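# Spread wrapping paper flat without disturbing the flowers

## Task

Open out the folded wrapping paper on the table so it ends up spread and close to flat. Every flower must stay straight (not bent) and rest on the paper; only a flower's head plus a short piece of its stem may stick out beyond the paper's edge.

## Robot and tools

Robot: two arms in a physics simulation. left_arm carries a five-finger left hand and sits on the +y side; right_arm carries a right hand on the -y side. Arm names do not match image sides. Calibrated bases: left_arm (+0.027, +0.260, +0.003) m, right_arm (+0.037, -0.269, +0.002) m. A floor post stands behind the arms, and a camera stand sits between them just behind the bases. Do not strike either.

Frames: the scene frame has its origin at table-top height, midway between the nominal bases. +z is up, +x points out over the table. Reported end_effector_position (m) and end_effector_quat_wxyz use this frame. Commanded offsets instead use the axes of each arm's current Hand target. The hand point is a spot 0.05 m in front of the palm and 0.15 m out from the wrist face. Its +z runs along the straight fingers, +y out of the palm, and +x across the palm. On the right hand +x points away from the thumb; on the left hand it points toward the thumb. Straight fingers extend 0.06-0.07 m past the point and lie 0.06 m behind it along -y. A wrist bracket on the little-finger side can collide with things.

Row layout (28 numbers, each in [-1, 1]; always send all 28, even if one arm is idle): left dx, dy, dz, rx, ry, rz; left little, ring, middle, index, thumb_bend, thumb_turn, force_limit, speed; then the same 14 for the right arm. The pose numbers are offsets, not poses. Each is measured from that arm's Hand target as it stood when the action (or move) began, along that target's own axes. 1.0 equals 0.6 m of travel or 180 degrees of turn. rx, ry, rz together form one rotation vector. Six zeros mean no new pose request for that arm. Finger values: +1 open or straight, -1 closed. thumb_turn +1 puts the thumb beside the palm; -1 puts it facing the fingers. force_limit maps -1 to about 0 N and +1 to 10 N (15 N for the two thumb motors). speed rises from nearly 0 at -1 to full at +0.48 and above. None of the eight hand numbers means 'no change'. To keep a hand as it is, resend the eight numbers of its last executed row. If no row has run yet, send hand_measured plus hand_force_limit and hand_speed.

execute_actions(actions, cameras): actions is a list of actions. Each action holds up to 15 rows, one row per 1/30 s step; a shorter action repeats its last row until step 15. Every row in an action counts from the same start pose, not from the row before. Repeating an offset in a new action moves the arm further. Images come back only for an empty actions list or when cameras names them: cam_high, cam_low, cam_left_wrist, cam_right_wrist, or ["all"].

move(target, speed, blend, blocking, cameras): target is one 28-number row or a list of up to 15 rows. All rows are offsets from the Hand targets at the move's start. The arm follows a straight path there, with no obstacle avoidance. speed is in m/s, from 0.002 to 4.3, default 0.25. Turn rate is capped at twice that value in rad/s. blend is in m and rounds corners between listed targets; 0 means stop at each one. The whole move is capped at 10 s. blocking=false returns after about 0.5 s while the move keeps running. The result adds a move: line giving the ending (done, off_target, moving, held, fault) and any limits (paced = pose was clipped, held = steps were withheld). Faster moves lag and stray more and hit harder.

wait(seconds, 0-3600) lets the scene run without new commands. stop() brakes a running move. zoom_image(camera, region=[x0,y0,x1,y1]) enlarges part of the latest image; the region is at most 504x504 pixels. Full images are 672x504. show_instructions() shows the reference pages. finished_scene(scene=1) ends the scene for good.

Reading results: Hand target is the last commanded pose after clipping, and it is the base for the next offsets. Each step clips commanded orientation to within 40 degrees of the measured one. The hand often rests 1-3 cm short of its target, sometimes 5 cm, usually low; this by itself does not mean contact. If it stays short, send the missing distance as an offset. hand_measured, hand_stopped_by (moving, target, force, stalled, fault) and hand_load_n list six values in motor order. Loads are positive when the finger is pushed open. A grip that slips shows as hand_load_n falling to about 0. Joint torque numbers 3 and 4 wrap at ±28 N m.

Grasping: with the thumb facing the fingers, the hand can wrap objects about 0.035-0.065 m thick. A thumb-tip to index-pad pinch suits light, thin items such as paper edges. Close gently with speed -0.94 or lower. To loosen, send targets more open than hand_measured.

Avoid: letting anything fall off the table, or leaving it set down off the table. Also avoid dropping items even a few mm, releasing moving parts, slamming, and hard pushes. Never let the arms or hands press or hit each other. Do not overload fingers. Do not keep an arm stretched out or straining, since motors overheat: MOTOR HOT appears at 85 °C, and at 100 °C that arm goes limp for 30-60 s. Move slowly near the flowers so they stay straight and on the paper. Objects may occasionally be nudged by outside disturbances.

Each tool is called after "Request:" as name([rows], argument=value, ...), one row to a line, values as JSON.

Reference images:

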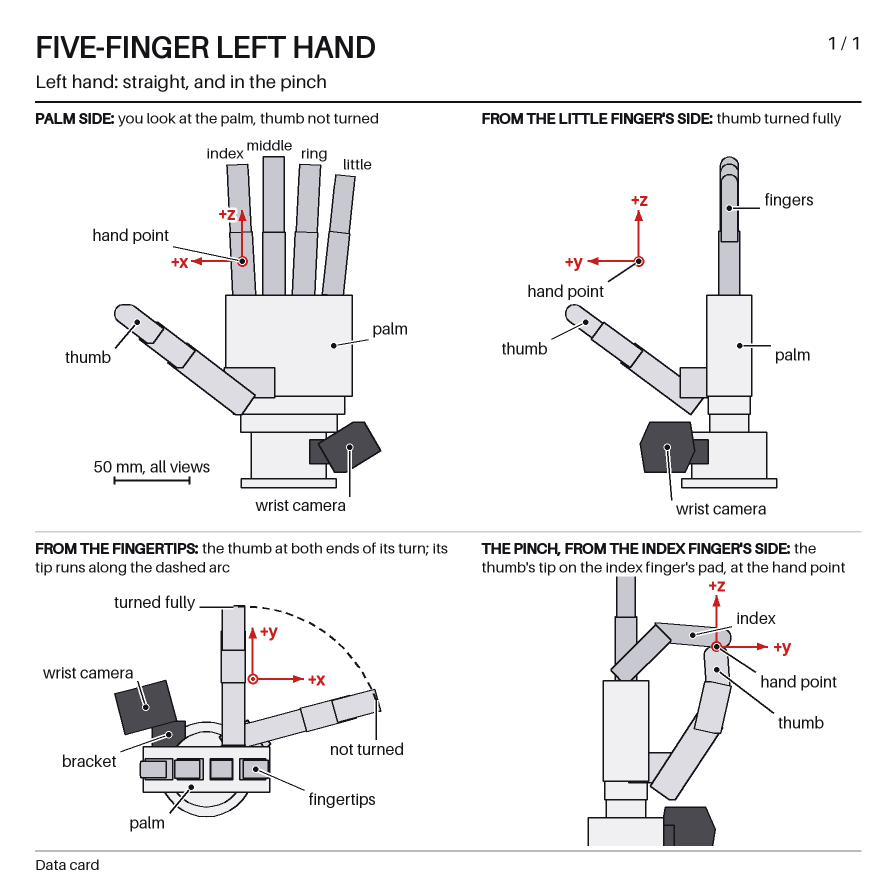

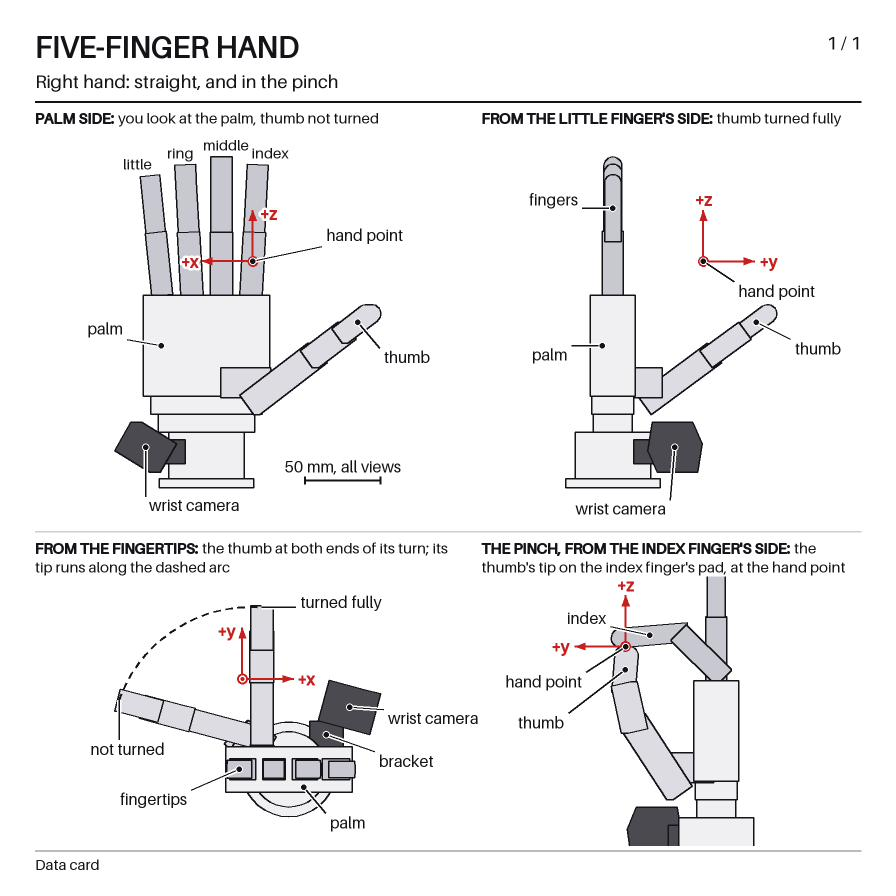

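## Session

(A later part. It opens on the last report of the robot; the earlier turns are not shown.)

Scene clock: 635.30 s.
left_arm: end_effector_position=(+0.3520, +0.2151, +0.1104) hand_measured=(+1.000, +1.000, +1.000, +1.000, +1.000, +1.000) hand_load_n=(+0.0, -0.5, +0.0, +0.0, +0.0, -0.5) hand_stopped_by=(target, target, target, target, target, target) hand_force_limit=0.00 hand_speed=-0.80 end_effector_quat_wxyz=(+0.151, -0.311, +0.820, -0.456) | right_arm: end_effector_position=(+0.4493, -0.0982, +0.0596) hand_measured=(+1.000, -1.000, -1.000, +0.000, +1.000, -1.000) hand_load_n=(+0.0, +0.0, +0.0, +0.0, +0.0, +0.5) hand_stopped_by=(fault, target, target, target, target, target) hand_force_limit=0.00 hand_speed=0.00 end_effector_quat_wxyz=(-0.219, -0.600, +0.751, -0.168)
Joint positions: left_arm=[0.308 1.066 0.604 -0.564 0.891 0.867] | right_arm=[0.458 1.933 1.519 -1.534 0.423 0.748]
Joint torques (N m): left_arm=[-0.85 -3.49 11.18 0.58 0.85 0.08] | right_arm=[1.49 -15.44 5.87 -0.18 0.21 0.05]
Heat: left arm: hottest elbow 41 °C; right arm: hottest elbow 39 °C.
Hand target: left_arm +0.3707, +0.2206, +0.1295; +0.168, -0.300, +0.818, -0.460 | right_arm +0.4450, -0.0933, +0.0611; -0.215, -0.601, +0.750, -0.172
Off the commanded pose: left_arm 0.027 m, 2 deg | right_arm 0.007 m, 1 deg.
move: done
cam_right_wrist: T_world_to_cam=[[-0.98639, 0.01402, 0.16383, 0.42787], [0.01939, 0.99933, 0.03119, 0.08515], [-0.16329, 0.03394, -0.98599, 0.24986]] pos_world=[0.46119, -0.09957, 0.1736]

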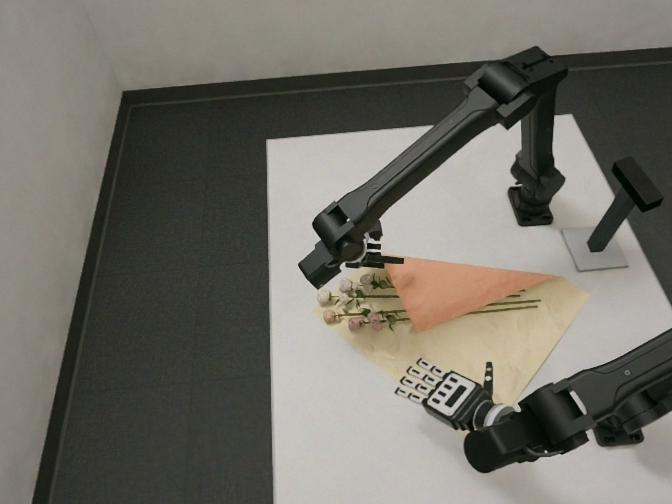

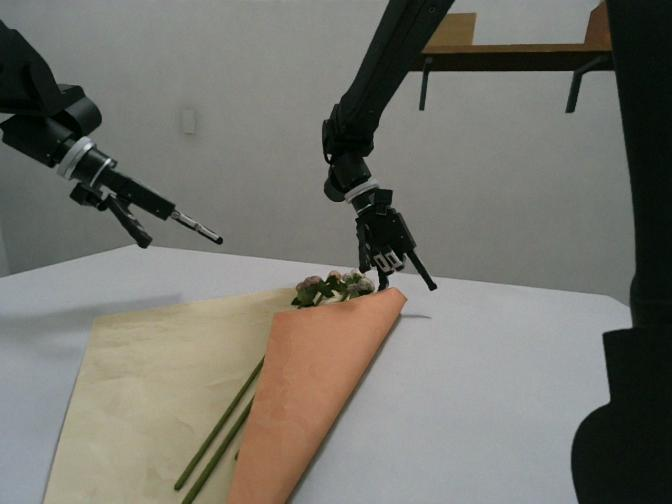

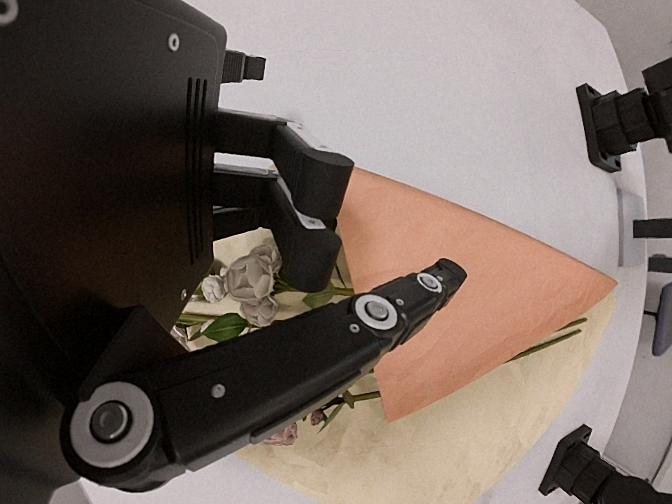

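Request:
move([
  [0,0,0,0,0,0,1,1,1,1,1,1,0,-0.8, 0.0082,-0.0215,0.0227,0,0,0,-1,-1,-1,0,1,-1,0,0],
  [0,0,0,0,0,0,1,1,1,1,1,1,0,-0.8, 0.0123,0.0458,0.0253,0,0,0,-1,-1,-1,0,1,-1,0,0],
], cameras=["cam_high","cam_low","cam_right_wrist"], speed=0.06)

Request:
zoom_image(camera="cam_high", region=[300, 180, 460, 300])

Request:
zoom_image(camera="cam_low", region=[320, 200, 480, 320])

Scene clock: 657.63 s.
left_arm: end_effector_position=(+0.3520, +0.2151, +0.1104) hand_measured=(+1.000, +1.000, +1.000, +1.000, +1.000, +1.000) hand_load_n=(+0.0, +0.0, +0.0, +0.0, +0.0, +0.0) hand_stopped_by=(target, target, target, target, target, target) hand_force_limit=0.00 hand_speed=-0.80 end_effector_quat_wxyz=(+0.151, -0.311, +0.820, -0.456) | right_arm: end_effector_position=(+0.4196, -0.1062, +0.0515) hand_measured=(+1.000, -1.000, -1.000, +0.000, +1.000, -1.000) hand_load_n=(+0.0, +0.0, +0.0, +0.0, +0.0, +0.0) hand_stopped_by=(fault, target, target, target, target, target) hand_force_limit=0.00 hand_speed=0.00 end_effector_quat_wxyz=(-0.218, -0.600, +0.751, -0.169)
Joint positions: left_arm=[0.308 1.066 0.604 -0.564 0.891 0.867] | right_arm=[0.469 1.871 1.399 -1.48 0.42 0.76]
Joint torques (N m): left_arm=[-0.62 -2.84 11.1 0.5 0.85 0.05] | right_arm=[1.49 -14.39 5.68 -0.23 0.21 0.03]
Heat: left arm: hottest elbow 41 °C; right arm: hottest elbow 36 °C.
Hand target: left_arm +0.3707, +0.2206, +0.1295; +0.168, -0.300, +0.818, -0.460 | right_arm +0.4149, -0.1013, +0.0521; -0.215, -0.601, +0.750, -0.172
Off the commanded pose: left_arm 0.027 m, 2 deg | right_arm 0.007 m, 1 deg.
move: done
cam_right_wrist: T_world_to_cam=[[-0.98669, 0.01457, 0.16193, 0.40031], [0.0198, 0.99933, 0.03074, 0.09387], [-0.16138, 0.03354, -0.98632, 0.23644]] pos_world=[0.43128, -0.10757, 0.1655]

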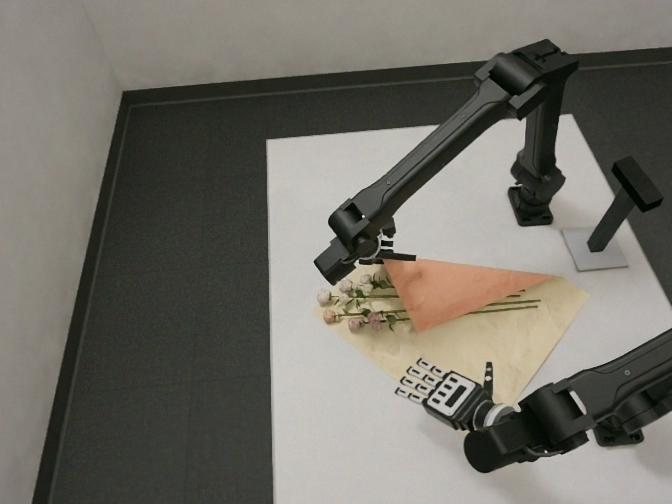

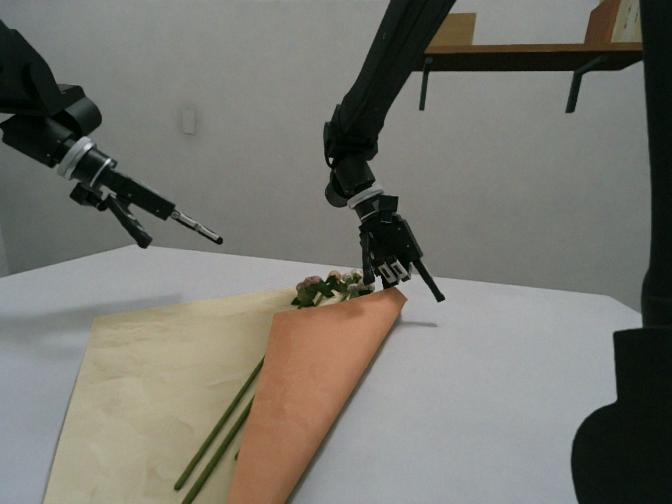

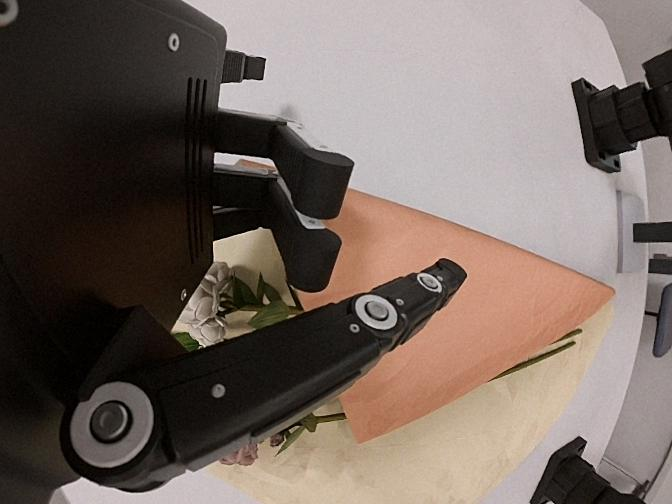

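Scaled by 3.150 from the camera's image (finer frame: 960x720).

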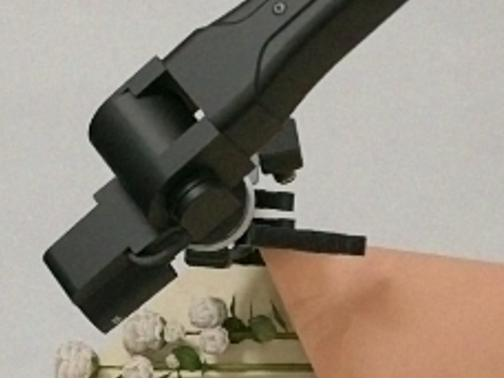

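Scaled by 3.150 from the camera's image (finer frame: 960x720).

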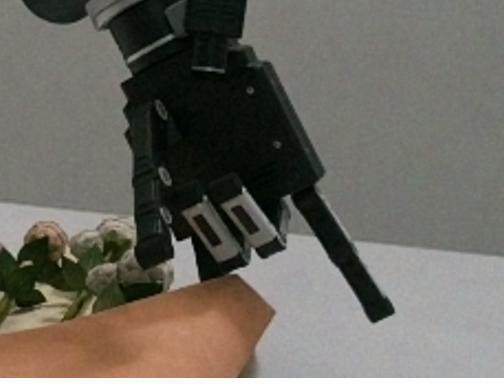

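Request:
move([
  [0,0,0,0,0,0,1,1,1,1,1,1,0,-0.8, 0.0170,0.0037,-0.0582,0,0,0,-1,-1,-1,0,1,-1,0,0],
  [0,0,0,0,0,0,1,1,1,1,1,1,0,-0.8, 0.0075,0.0332,-0.1330,0,0,0,-1,-1,-1,0,1,-1,0,0],
], cameras=["all"], speed=0.06)

Request:
zoom_image(camera="cam_high", region=[300, 180, 620, 420])

Request:
zoom_image(camera="cam_low", region=[220, 180, 460, 360])

Scene clock: 719.83 s.
left_arm: end_effector_position=(+0.3520, +0.2151, +0.1104) hand_measured=(+1.000, +1.000, +1.000, +1.000, +1.000, +1.000) hand_load_n=(-0.5, -0.5, +0.0, +0.0, -0.5, +0.0) hand_stopped_by=(target, target, target, target, target, target) hand_force_limit=0.00 hand_speed=-0.80 end_effector_quat_wxyz=(+0.151, -0.311, +0.820, -0.456) | right_arm: end_effector_position=(+0.3961, -0.0709, +0.1063) hand_measured=(+1.000, -1.000, -1.000, +0.000, +1.000, -1.000) hand_load_n=(+0.0, +0.0, +0.0, +0.0, -0.5, +0.5) hand_stopped_by=(fault, target, target, target, target, target) hand_force_limit=0.00 hand_speed=0.00 end_effector_quat_wxyz=(-0.233, -0.601, +0.746, -0.167)
Joint positions: left_arm=[0.308 1.066 0.604 -0.564 0.891 0.867] | right_arm=[0.552 1.833 1.486 -1.667 0.388 0.841]
Joint torques (N m): left_arm=[-0.97 -3.08 11.14 0.59 0.86 0.07] | right_arm=[1.44 -14.21 10.67 -1.33 0.17 0.04]
Heat: left arm: hottest elbow 42 °C; right arm: hottest elbow 35 °C.
Hand target: left_arm +0.3707, +0.2206, +0.1295; +0.168, -0.300, +0.818, -0.460 | right_arm +0.4038, -0.0594, +0.1221; -0.215, -0.601, +0.750, -0.172
Off the commanded pose: left_arm 0.027 m, 2 deg | right_arm 0.021 m, 2 deg.
move: off_target (right_arm)
cam_left_wrist: T_world_to_cam=[[0.1886, -0.52305, 0.83117, -0.0512], [-0.98178, -0.12053, 0.14692, 0.35288], [0.02334, -0.84374, -0.53625, 0.34761]] pos_world=[0.34799, 0.30904, 0.17712]
cam_right_wrist: T_world_to_cam=[[-0.98195, 0.01585, 0.18847, 0.36322], [0.01902, 0.99971, 0.01503, 0.05939], [-0.18818, 0.01834, -0.98196, 0.29454]] pos_world=[0.41096, -0.07053, 0.21988]

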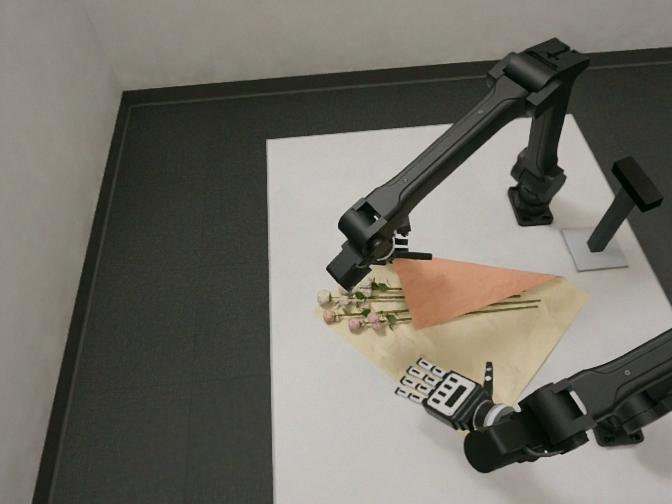

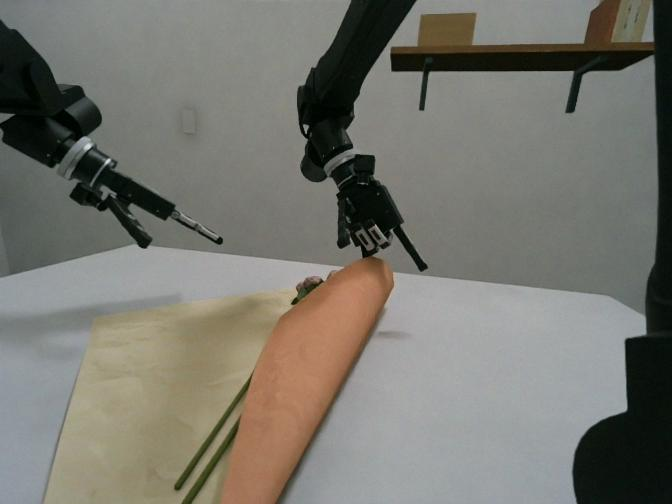

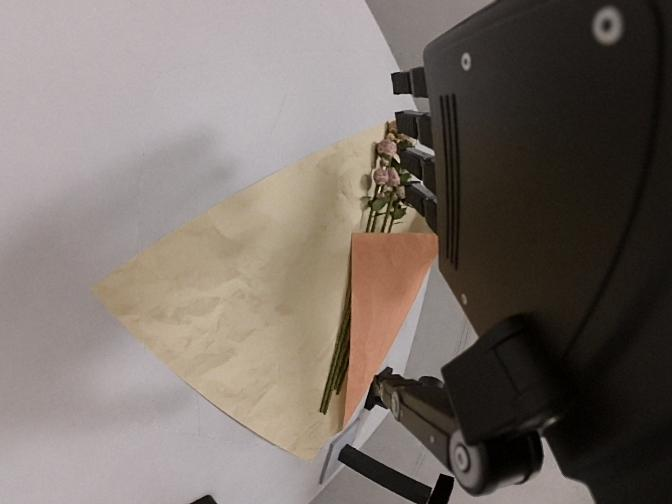

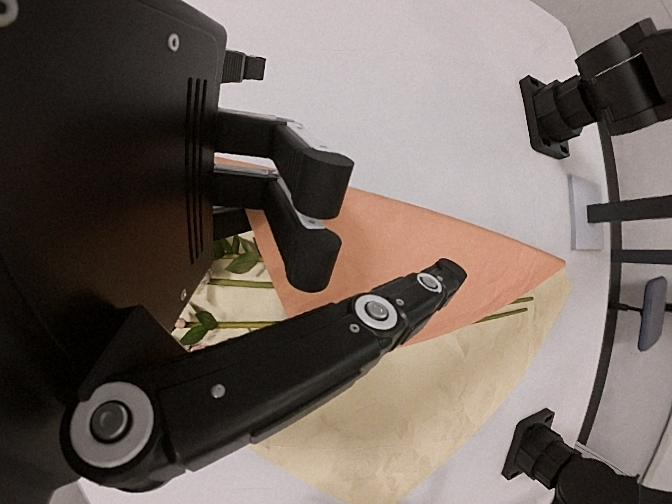

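Scaled by 1.575 from the camera's image (finer frame: 960x720).

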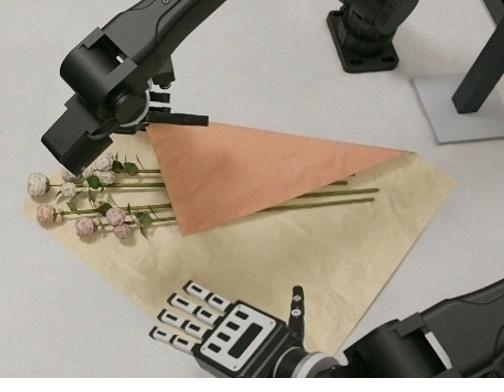

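Scaled by 2.100 from the camera's image (finer frame: 960x720).

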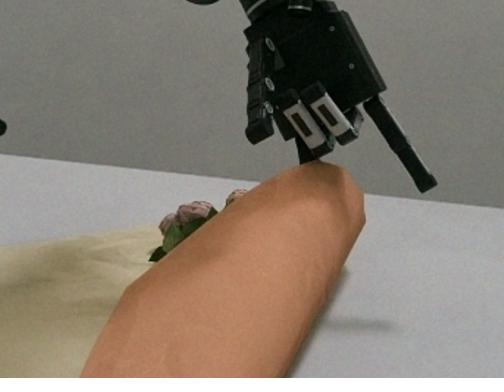

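Request:
move([
  [0,0,0,0,0,0,1,1,1,1,1,1,0,-0.8, -0.0200,0.0227,-0.0713,0,0,0,-1,-1,-1,0,1,-1,0,0],
  [0,0,0,0,0,0,1,1,1,1,1,1,0,-0.8, -0.0332,0.0517,-0.1505,0,0,0,-1,-1,-1,0,1,-1,0,0],
], cameras=["all"], blend=[0.02,0], speed=0.06)

Request:
zoom_image(camera="cam_high", region=[300, 180, 620, 420])

Request:
zoom_image(camera="cam_low", region=[220, 180, 460, 360])

Scene clock: 737.30 s.
left_arm: end_effector_position=(+0.3520, +0.2151, +0.1104) hand_measured=(+1.000, +1.000, +1.000, +1.000, +1.000, +1.000) hand_load_n=(+0.0, +0.0, +0.0, +0.0, +0.0, +0.0) hand_stopped_by=(target, target, target, target, target, target) hand_force_limit=0.00 hand_speed=-0.80 end_effector_quat_wxyz=(+0.151, -0.311, +0.820, -0.456) | right_arm: end_effector_position=(+0.3826, -0.0014, +0.1699) hand_measured=(+1.000, -1.000, -1.000, +0.000, +1.000, -1.000) hand_load_n=(+0.0, +0.0, +0.0, +0.0, +0.0, +0.0) hand_stopped_by=(fault, target, target, target, target, target) hand_force_limit=0.00 hand_speed=0.00 end_effector_quat_wxyz=(-0.131, -0.625, +0.754, -0.156)
Joint positions: left_arm=[0.308 1.066 0.604 -0.564 0.891 0.867] | right_arm=[0.671 1.722 1.562 -1.673 0.319 0.886]
Joint torques (N m): left_arm=[-0.44 -2.84 11.12 0.58 0.88 0.04] | right_arm=[1.44 -13.45 11.6 -0.9 0.13 0.05]
Heat: left arm: hottest elbow 42 °C; right arm: hottest elbow 36 °C.
Hand target: left_arm +0.3707, +0.2206, +0.1295; +0.168, -0.300, +0.818, -0.460 | right_arm +0.3877, +0.0105, +0.1883; -0.215, -0.601, +0.750, -0.172
Off the commanded pose: left_arm 0.027 m, 2 deg | right_arm 0.022 m, 10 deg.
joint sent to its limit (right arm) — joint 4 (wrist pitch), lower limit. The joint targets are off in orientation, not in position.
move: off_target (right_arm)
cam_left_wrist: T_world_to_cam=[[0.1886, -0.52305, 0.83117, -0.0512], [-0.98178, -0.12053, 0.14692, 0.35288], [0.02334, -0.84374, -0.53625, 0.34761]] pos_world=[0.34799, 0.30904, 0.17712]
cam_right_wrist: T_world_to_cam=[[-0.997, -0.05764, 0.05169, 0.36569], [-0.04841, 0.98515, 0.16474, -0.01049], [-0.06041, 0.16175, -0.98498, 0.30507]] pos_world=[0.38252, -0.01794, 0.28332]

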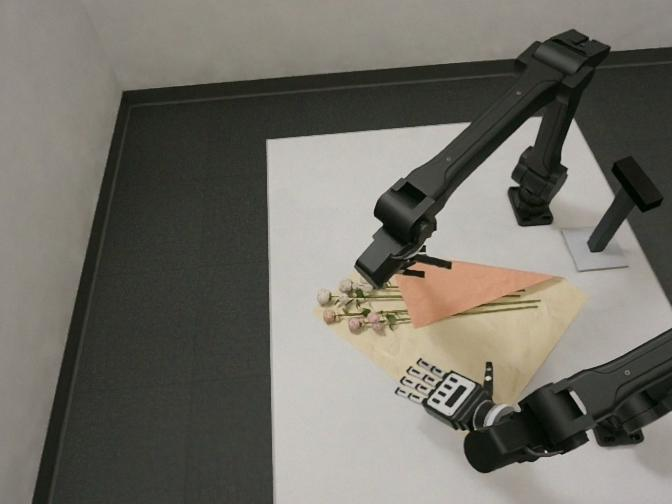

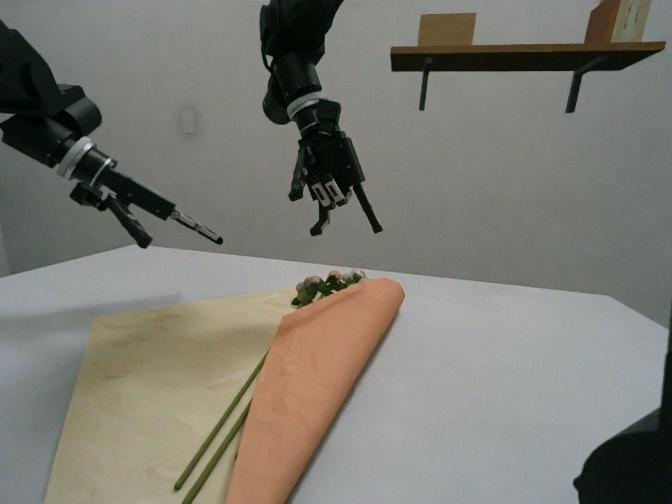

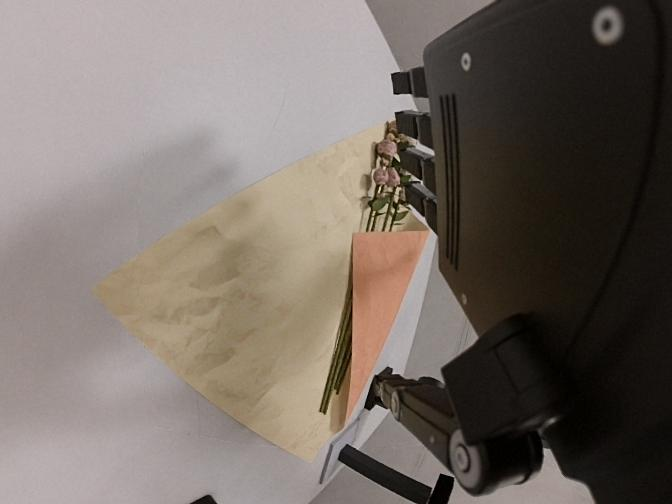

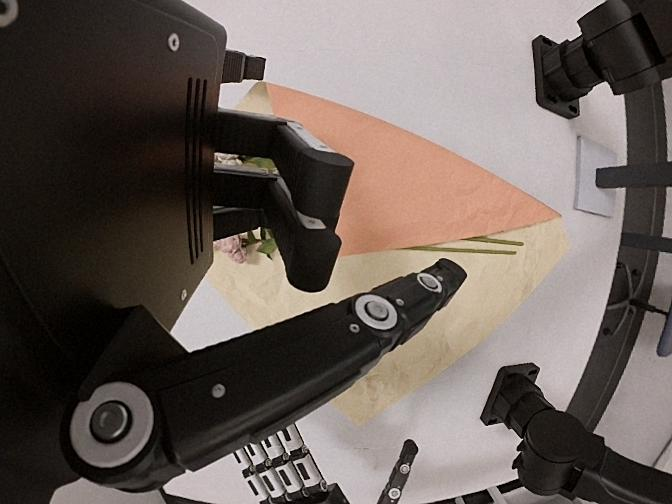

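Scaled by 1.575 from the camera's image (finer frame: 960x720).

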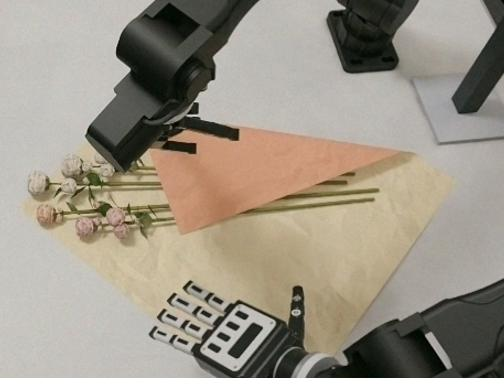

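Scaled by 2.100 from the camera's image (finer frame: 960x720).

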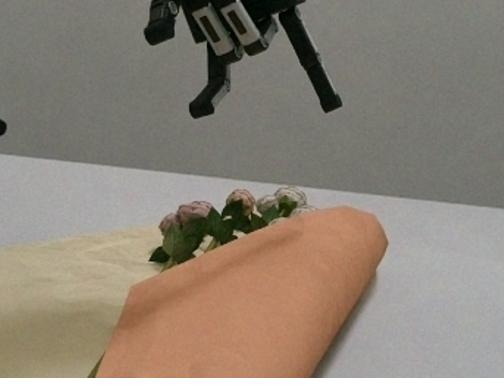

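Request:
move([
  [0,0,0,0,0,0,1,1,1,1,1,1,0,-0.8, 0.0640,-0.2248,0.1742,0,0,0,-1,-1,-1,0,1,-1,0,0],
  [0,0,0,0,0,0,1,1,1,1,1,1,0,-0.8, 0.0098,-0.2085,0.2662,0,0,0,-1,-1,-1,0,1,-1,0,0],
], cameras=["cam_high","cam_low"], speed=[0.15,0.06])

Request:
zoom_image(camera="cam_high", region=[300, 180, 460, 300])

Request:
zoom_image(camera="cam_low", region=[320, 200, 480, 320])

Scene clock: 842.73 s.
left_arm: end_effector_position=(+0.3520, +0.2151, +0.1104) hand_measured=(+1.000, +1.000, +1.000, +1.000, +1.000, +1.000) hand_load_n=(+0.0, +0.0, +0.0, +0.0, +0.0, -0.5) hand_stopped_by=(target, target, target, target, target, target) hand_force_limit=0.00 hand_speed=-0.80 end_effector_quat_wxyz=(+0.151, -0.311, +0.820, -0.456) | right_arm: end_effector_position=(+0.4939, -0.1022, +0.0659) hand_measured=(+1.000, -1.000, -1.000, +0.000, +1.000, -1.000) hand_load_n=(+0.0, +0.0, +0.5, +0.0, +0.0, +0.0) hand_stopped_by=(fault, target, target, target, target, target) hand_force_limit=0.00 hand_speed=0.00 end_effector_quat_wxyz=(-0.204, -0.597, +0.756, -0.174)
Joint positions: left_arm=[0.308 1.066 0.604 -0.564 0.891 0.867] | right_arm=[0.419 1.996 1.648 -1.552 0.44 0.714]
Joint torques (N m): left_arm=[-0.79 -3.14 11.15 0.42 0.83 0.03] | right_arm=[0.44 -14.45 6.34 -0.09 0.34 -0.16]
Heat: left arm: hottest elbow 43 °C; right arm: hottest elbow 41 °C.
Hand target: left_arm +0.3707, +0.2206, +0.1295; +0.168, -0.300, +0.818, -0.460 | right_arm +0.4902, -0.1041, +0.0558; -0.215, -0.601, +0.750, -0.172
Off the commanded pose: left_arm 0.027 m, 2 deg | right_arm 0.011 m, 1 deg.
move: off_target (right_arm)

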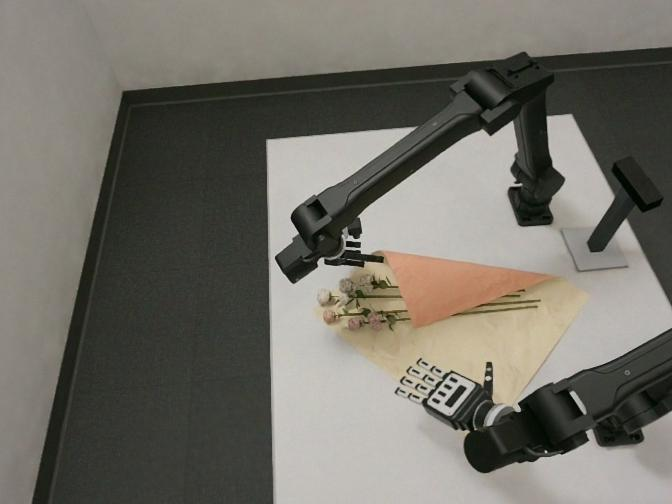

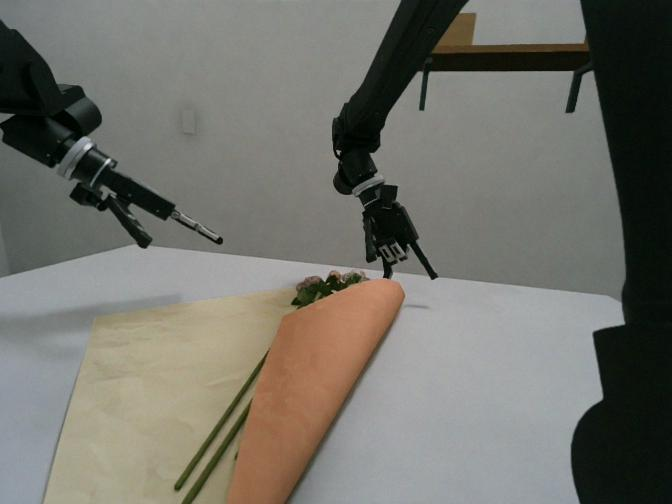

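Scaled by 3.150 from the camera's image (finer frame: 960x720).

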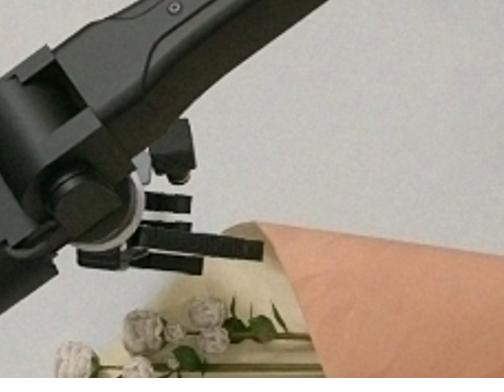

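Scaled by 3.150 from the camera's image (finer frame: 960x720).

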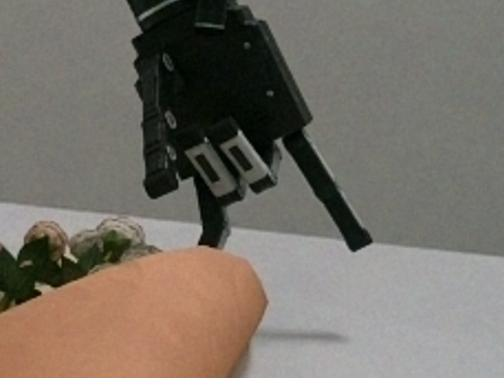

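Request:
move(target=[0,0,0,0,0,0,1,1,1,1,1,1,0,-0.8, 0.0107,0.1503,0.0142,0,0,0,-1,-1,-1,0,1,-1,0,0], cameras=["cam_high","cam_low"], speed=0.06)

Request:
zoom_image(camera="cam_high", region=[300, 180, 460, 300])

Request:
zoom_image(camera="cam_low", region=[320, 200, 480, 320])

Scene clock: 854.60 s.
left_arm: end_effector_position=(+0.3520, +0.2151, +0.1104) hand_measured=(+1.000, +1.000, +1.000, +1.000, +1.000, +1.000) hand_load_n=(+0.0, +0.0, +0.0, +0.0, +0.0, +0.0) hand_stopped_by=(target, target, target, target, target, target) hand_force_limit=0.00 hand_speed=-0.80 end_effector_quat_wxyz=(+0.151, -0.311, +0.820, -0.456) | right_arm: end_effector_position=(+0.4048, -0.0986, +0.0513) hand_measured=(+1.000, -1.000, -1.000, +0.000, +1.000, -1.000) hand_load_n=(+0.0, +0.0, +0.0, +0.0, +0.0, +0.5) hand_stopped_by=(fault, target, target, target, target, target) hand_force_limit=0.00 hand_speed=0.00 end_effector_quat_wxyz=(-0.219, -0.600, +0.751, -0.169)
Joint positions: left_arm=[0.308 1.066 0.604 -0.564 0.891 0.867] | right_arm=[0.496 1.851 1.368 -1.48 0.411 0.786]
Joint torques (N m): left_arm=[-0.62 -2.67 11.08 0.58 0.88 0.02] | right_arm=[1.32 -13.98 5.57 -0.24 0.17 0.05]
Heat: left arm: hottest elbow 43 °C; right arm: hottest elbow 39 °C.
Hand target: left_arm +0.3707, +0.2206, +0.1295; +0.168, -0.300, +0.818, -0.460 | right_arm +0.4001, -0.0941, +0.0519; -0.215, -0.601, +0.750, -0.172
Off the commanded pose: left_arm 0.027 m, 2 deg | right_arm 0.006 m, 1 deg.
move: done

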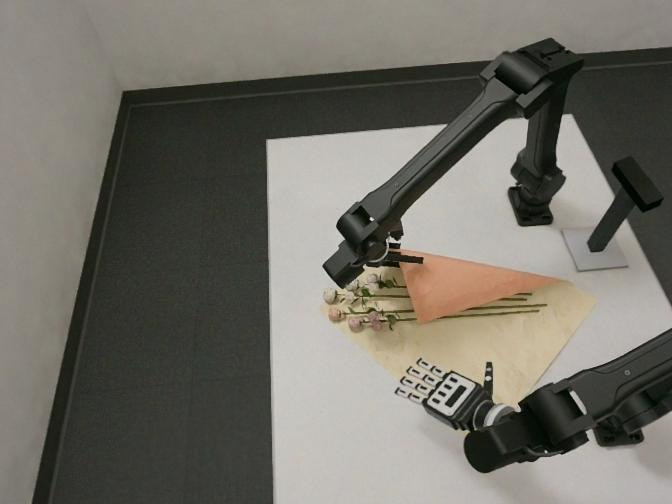

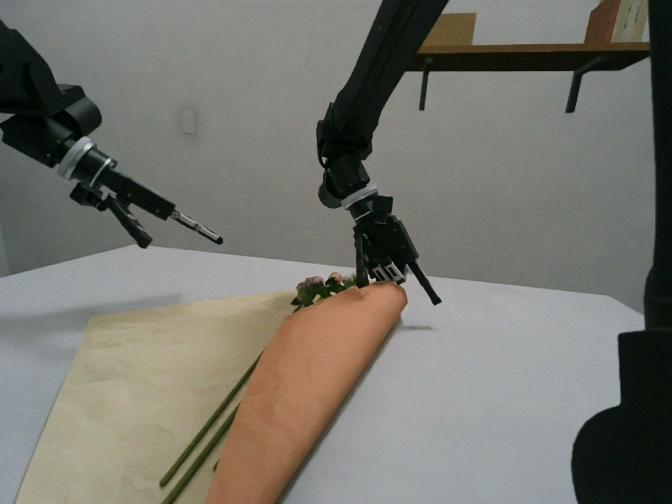

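Scaled by 3.150 from the camera's image (finer frame: 960x720).

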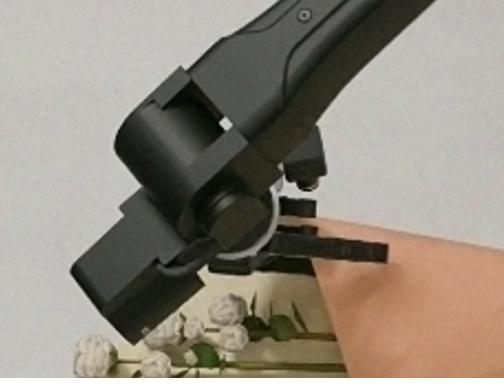

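Scaled by 3.150 from the camera's image (finer frame: 960x720).

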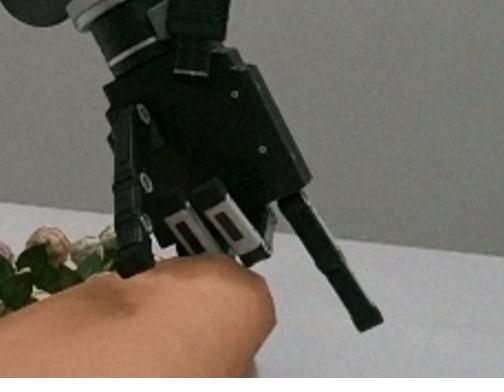

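Request:
move([
  [0,0,0,0,0,0,1,1,1,1,1,1,0,-0.8, 0.0143,0.0043,-0.0598,0,0,0,-1,-1,-1,-0.4,1,-1,0,0],
  [0,0,0,0,0,0,1,1,1,1,1,1,0,-0.8, 0.0170,0.0248,-0.0778,0.1222,0,0,-1,-1,-1,-0.4,1,-1,0,0],
], cameras=["all"], speed=0.05)

Request:
zoom_image(camera="cam_high", region=[300, 180, 620, 420])

Request:
zoom_image(camera="cam_low", region=[220, 180, 460, 360])

Scene clock: 884.20 s.
left_arm: end_effector_position=(+0.3520, +0.2151, +0.1104) hand_measured=(+1.000, +1.000, +1.000, +1.000, +1.000, +1.000) hand_load_n=(+0.0, -0.5, +0.0, +0.0, +0.0, +0.0) hand_stopped_by=(target, target, target, target, target, target) hand_force_limit=0.00 hand_speed=-0.80 end_effector_quat_wxyz=(+0.151, -0.311, +0.820, -0.456) | right_arm: end_effector_position=(+0.3933, -0.0781, +0.0962) hand_measured=(+1.000, -1.000, -1.000, -0.400, +1.000, -1.000) hand_load_n=(+0.0, +0.0, +0.0, +0.0, +0.0, +0.0) hand_stopped_by=(fault, target, target, target, target, target) hand_force_limit=0.00 hand_speed=0.00 end_effector_quat_wxyz=(-0.102, -0.631, +0.705, -0.307)
Joint positions: left_arm=[0.308 1.066 0.604 -0.564 0.891 0.867] | right_arm=[0.665 1.636 1.236 -1.354 0.637 0.823]
Joint torques (N m): left_arm=[-0.5 -2.84 11.1 0.57 0.87 0.04] | right_arm=[1.49 -11.99 6.26 0.21 0.65 0.04]
Heat: left arm: hottest elbow 43 °C; right arm: hottest elbow 37 °C.
Hand target: left_arm +0.3707, +0.2206, +0.1295; +0.168, -0.300, +0.818, -0.460 | right_arm +0.3890, -0.0753, +0.0970; -0.096, -0.631, +0.704, -0.312
Off the commanded pose: left_arm 0.027 m, 2 deg | right_arm 0.005 m, 1 deg.
move: done
cam_left_wrist: T_world_to_cam=[[0.1886, -0.52305, 0.83117, -0.0512], [-0.98178, -0.12053, 0.14692, 0.35288], [0.02334, -0.84374, -0.53625, 0.34761]] pos_world=[0.34799, 0.30904, 0.17712]
cam_right_wrist: T_world_to_cam=[[-0.97243, -0.18534, -0.14152, 0.37467], [-0.17773, 0.98195, -0.06472, 0.15041], [0.15096, -0.03778, -0.98782, 0.14709]] pos_world=[0.36887, -0.0727, 0.20805]

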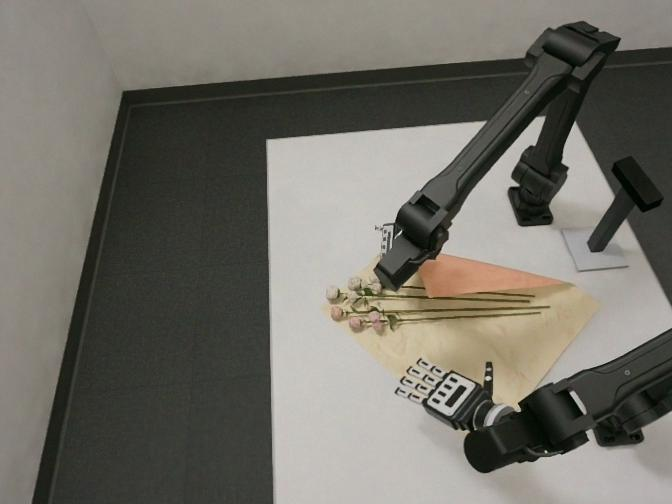

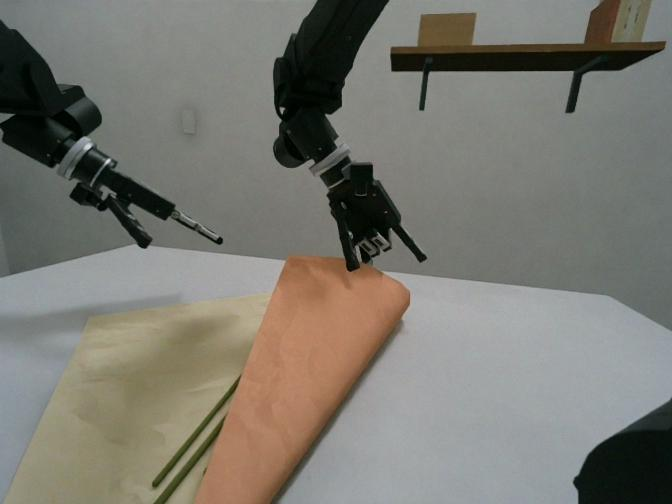

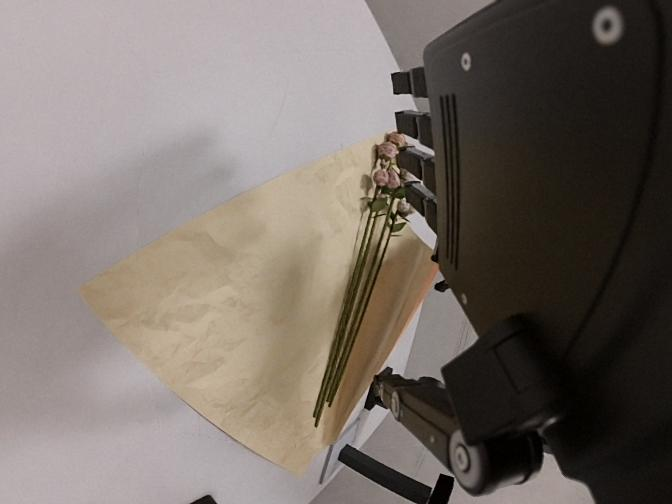

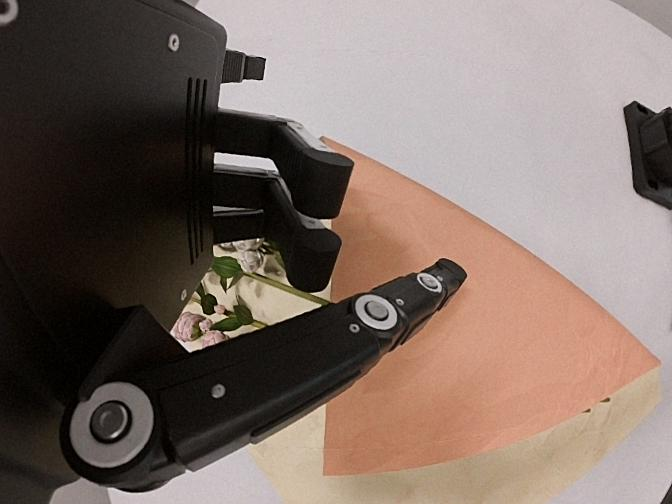

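Scaled by 1.575 from the camera's image (finer frame: 960x720).

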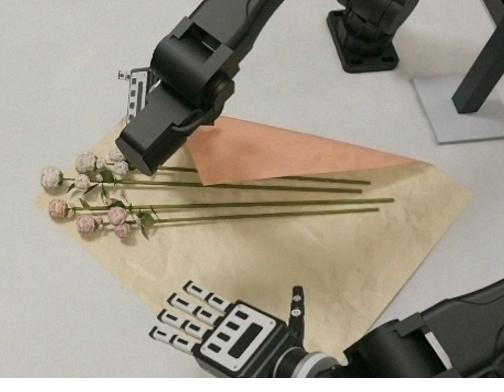

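Scaled by 2.100 from the camera's image (finer frame: 960x720).

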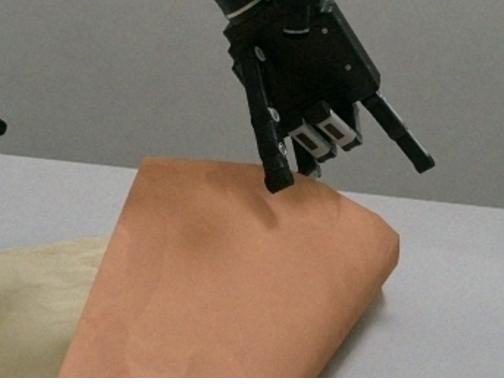

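Request:
move(target=[0,0,0,0,0,0,1,1,1,1,1,1,0,-0.8, 0,0,0,0,0,0,-1,-1,-1,-0.4,-0.1,-1,-0.6,-0.7], cameras=["all"])

Request:
zoom_image(camera="cam_low", region=[260, 180, 440, 320])

Request:
zoom_image(camera="cam_right_wrist", region=[200, 100, 500, 400])

Scene clock: 949.50 s.
left_arm: end_effector_position=(+0.3520, +0.2151, +0.1104) hand_measured=(+1.000, +1.000, +1.000, +1.000, +1.000, +1.000) hand_load_n=(+0.0, +0.0, +0.0, +0.0, +0.0, +0.0) hand_stopped_by=(target, target, target, target, target, target) hand_force_limit=0.00 hand_speed=-0.80 end_effector_quat_wxyz=(+0.151, -0.311, +0.820, -0.456) | right_arm: end_effector_position=(+0.3933, -0.0781, +0.0962) hand_measured=(+1.000, -1.000, -1.000, -0.400, +0.490, -1.000) hand_load_n=(+0.0, +0.0, +0.0, +0.0, +3.5, +1.0) hand_stopped_by=(fault, target, target, target, force, target) hand_force_limit=-0.60 hand_speed=-0.70 end_effector_quat_wxyz=(-0.102, -0.631, +0.705, -0.307)
Joint positions: left_arm=[0.308 1.066 0.604 -0.564 0.891 0.867] | right_arm=[0.665 1.636 1.236 -1.354 0.637 0.823]
Joint torques (N m): left_arm=[-0.67 -2.96 11.21 0.53 0.85 0.03] | right_arm=[1.49 -11.99 6.27 0.21 0.65 0.03]
Heat: left arm: hottest elbow 44 °C; right arm: hottest elbow 36 °C.
Hand target: left_arm +0.3707, +0.2206, +0.1295; +0.168, -0.300, +0.818, -0.460 | right_arm +0.3890, -0.0753, +0.0970; -0.096, -0.631, +0.704, -0.312
Off the commanded pose: left_arm 0.027 m, 2 deg | right_arm 0.005 m, 1 deg.
move: done
cam_left_wrist: T_world_to_cam=[[0.1886, -0.52305, 0.83117, -0.0512], [-0.98178, -0.12053, 0.14692, 0.35288], [0.02334, -0.84374, -0.53625, 0.34761]] pos_world=[0.34799, 0.30904, 0.17712]
cam_right_wrist: T_world_to_cam=[[-0.97243, -0.18534, -0.14152, 0.37467], [-0.17773, 0.98195, -0.06472, 0.15041], [0.15096, -0.03778, -0.98782, 0.14709]] pos_world=[0.36887, -0.0727, 0.20805]

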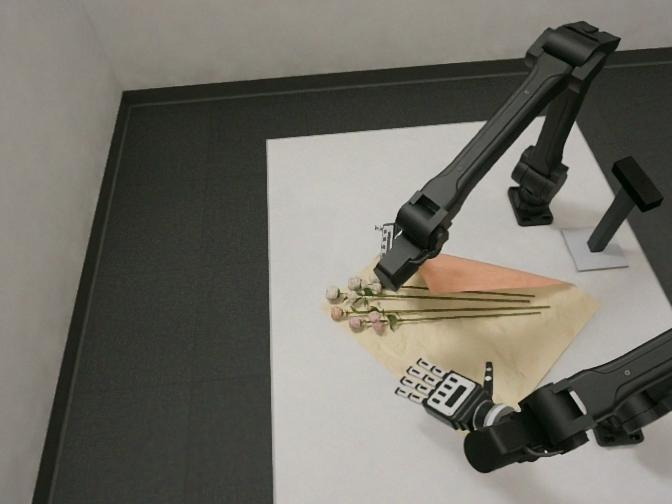

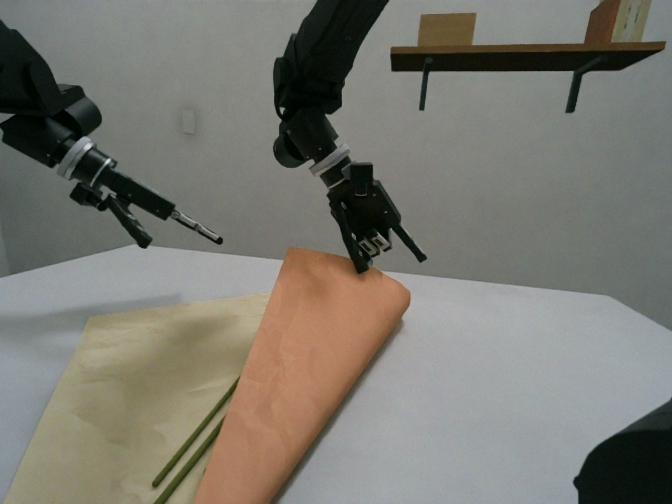

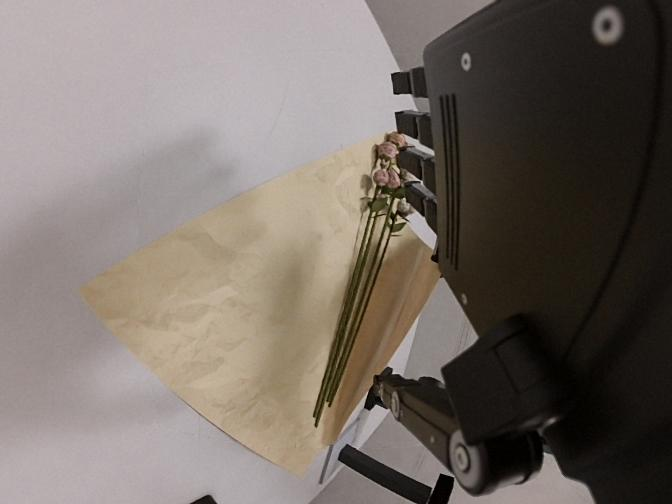

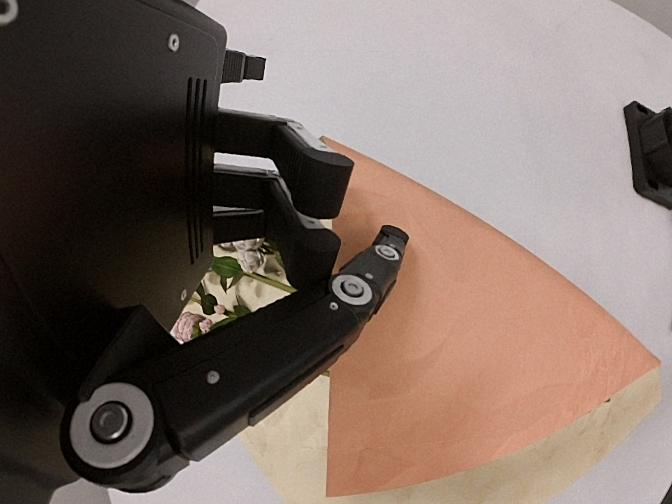

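Scaled by 2.800 from the camera's image (finer frame: 960x720).

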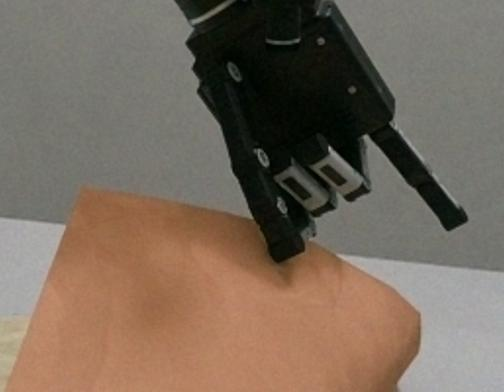

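Scaled by 1.680 from the camera's image (finer frame: 960x720).

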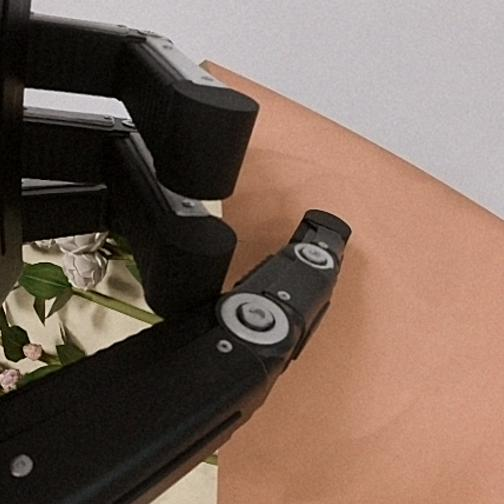

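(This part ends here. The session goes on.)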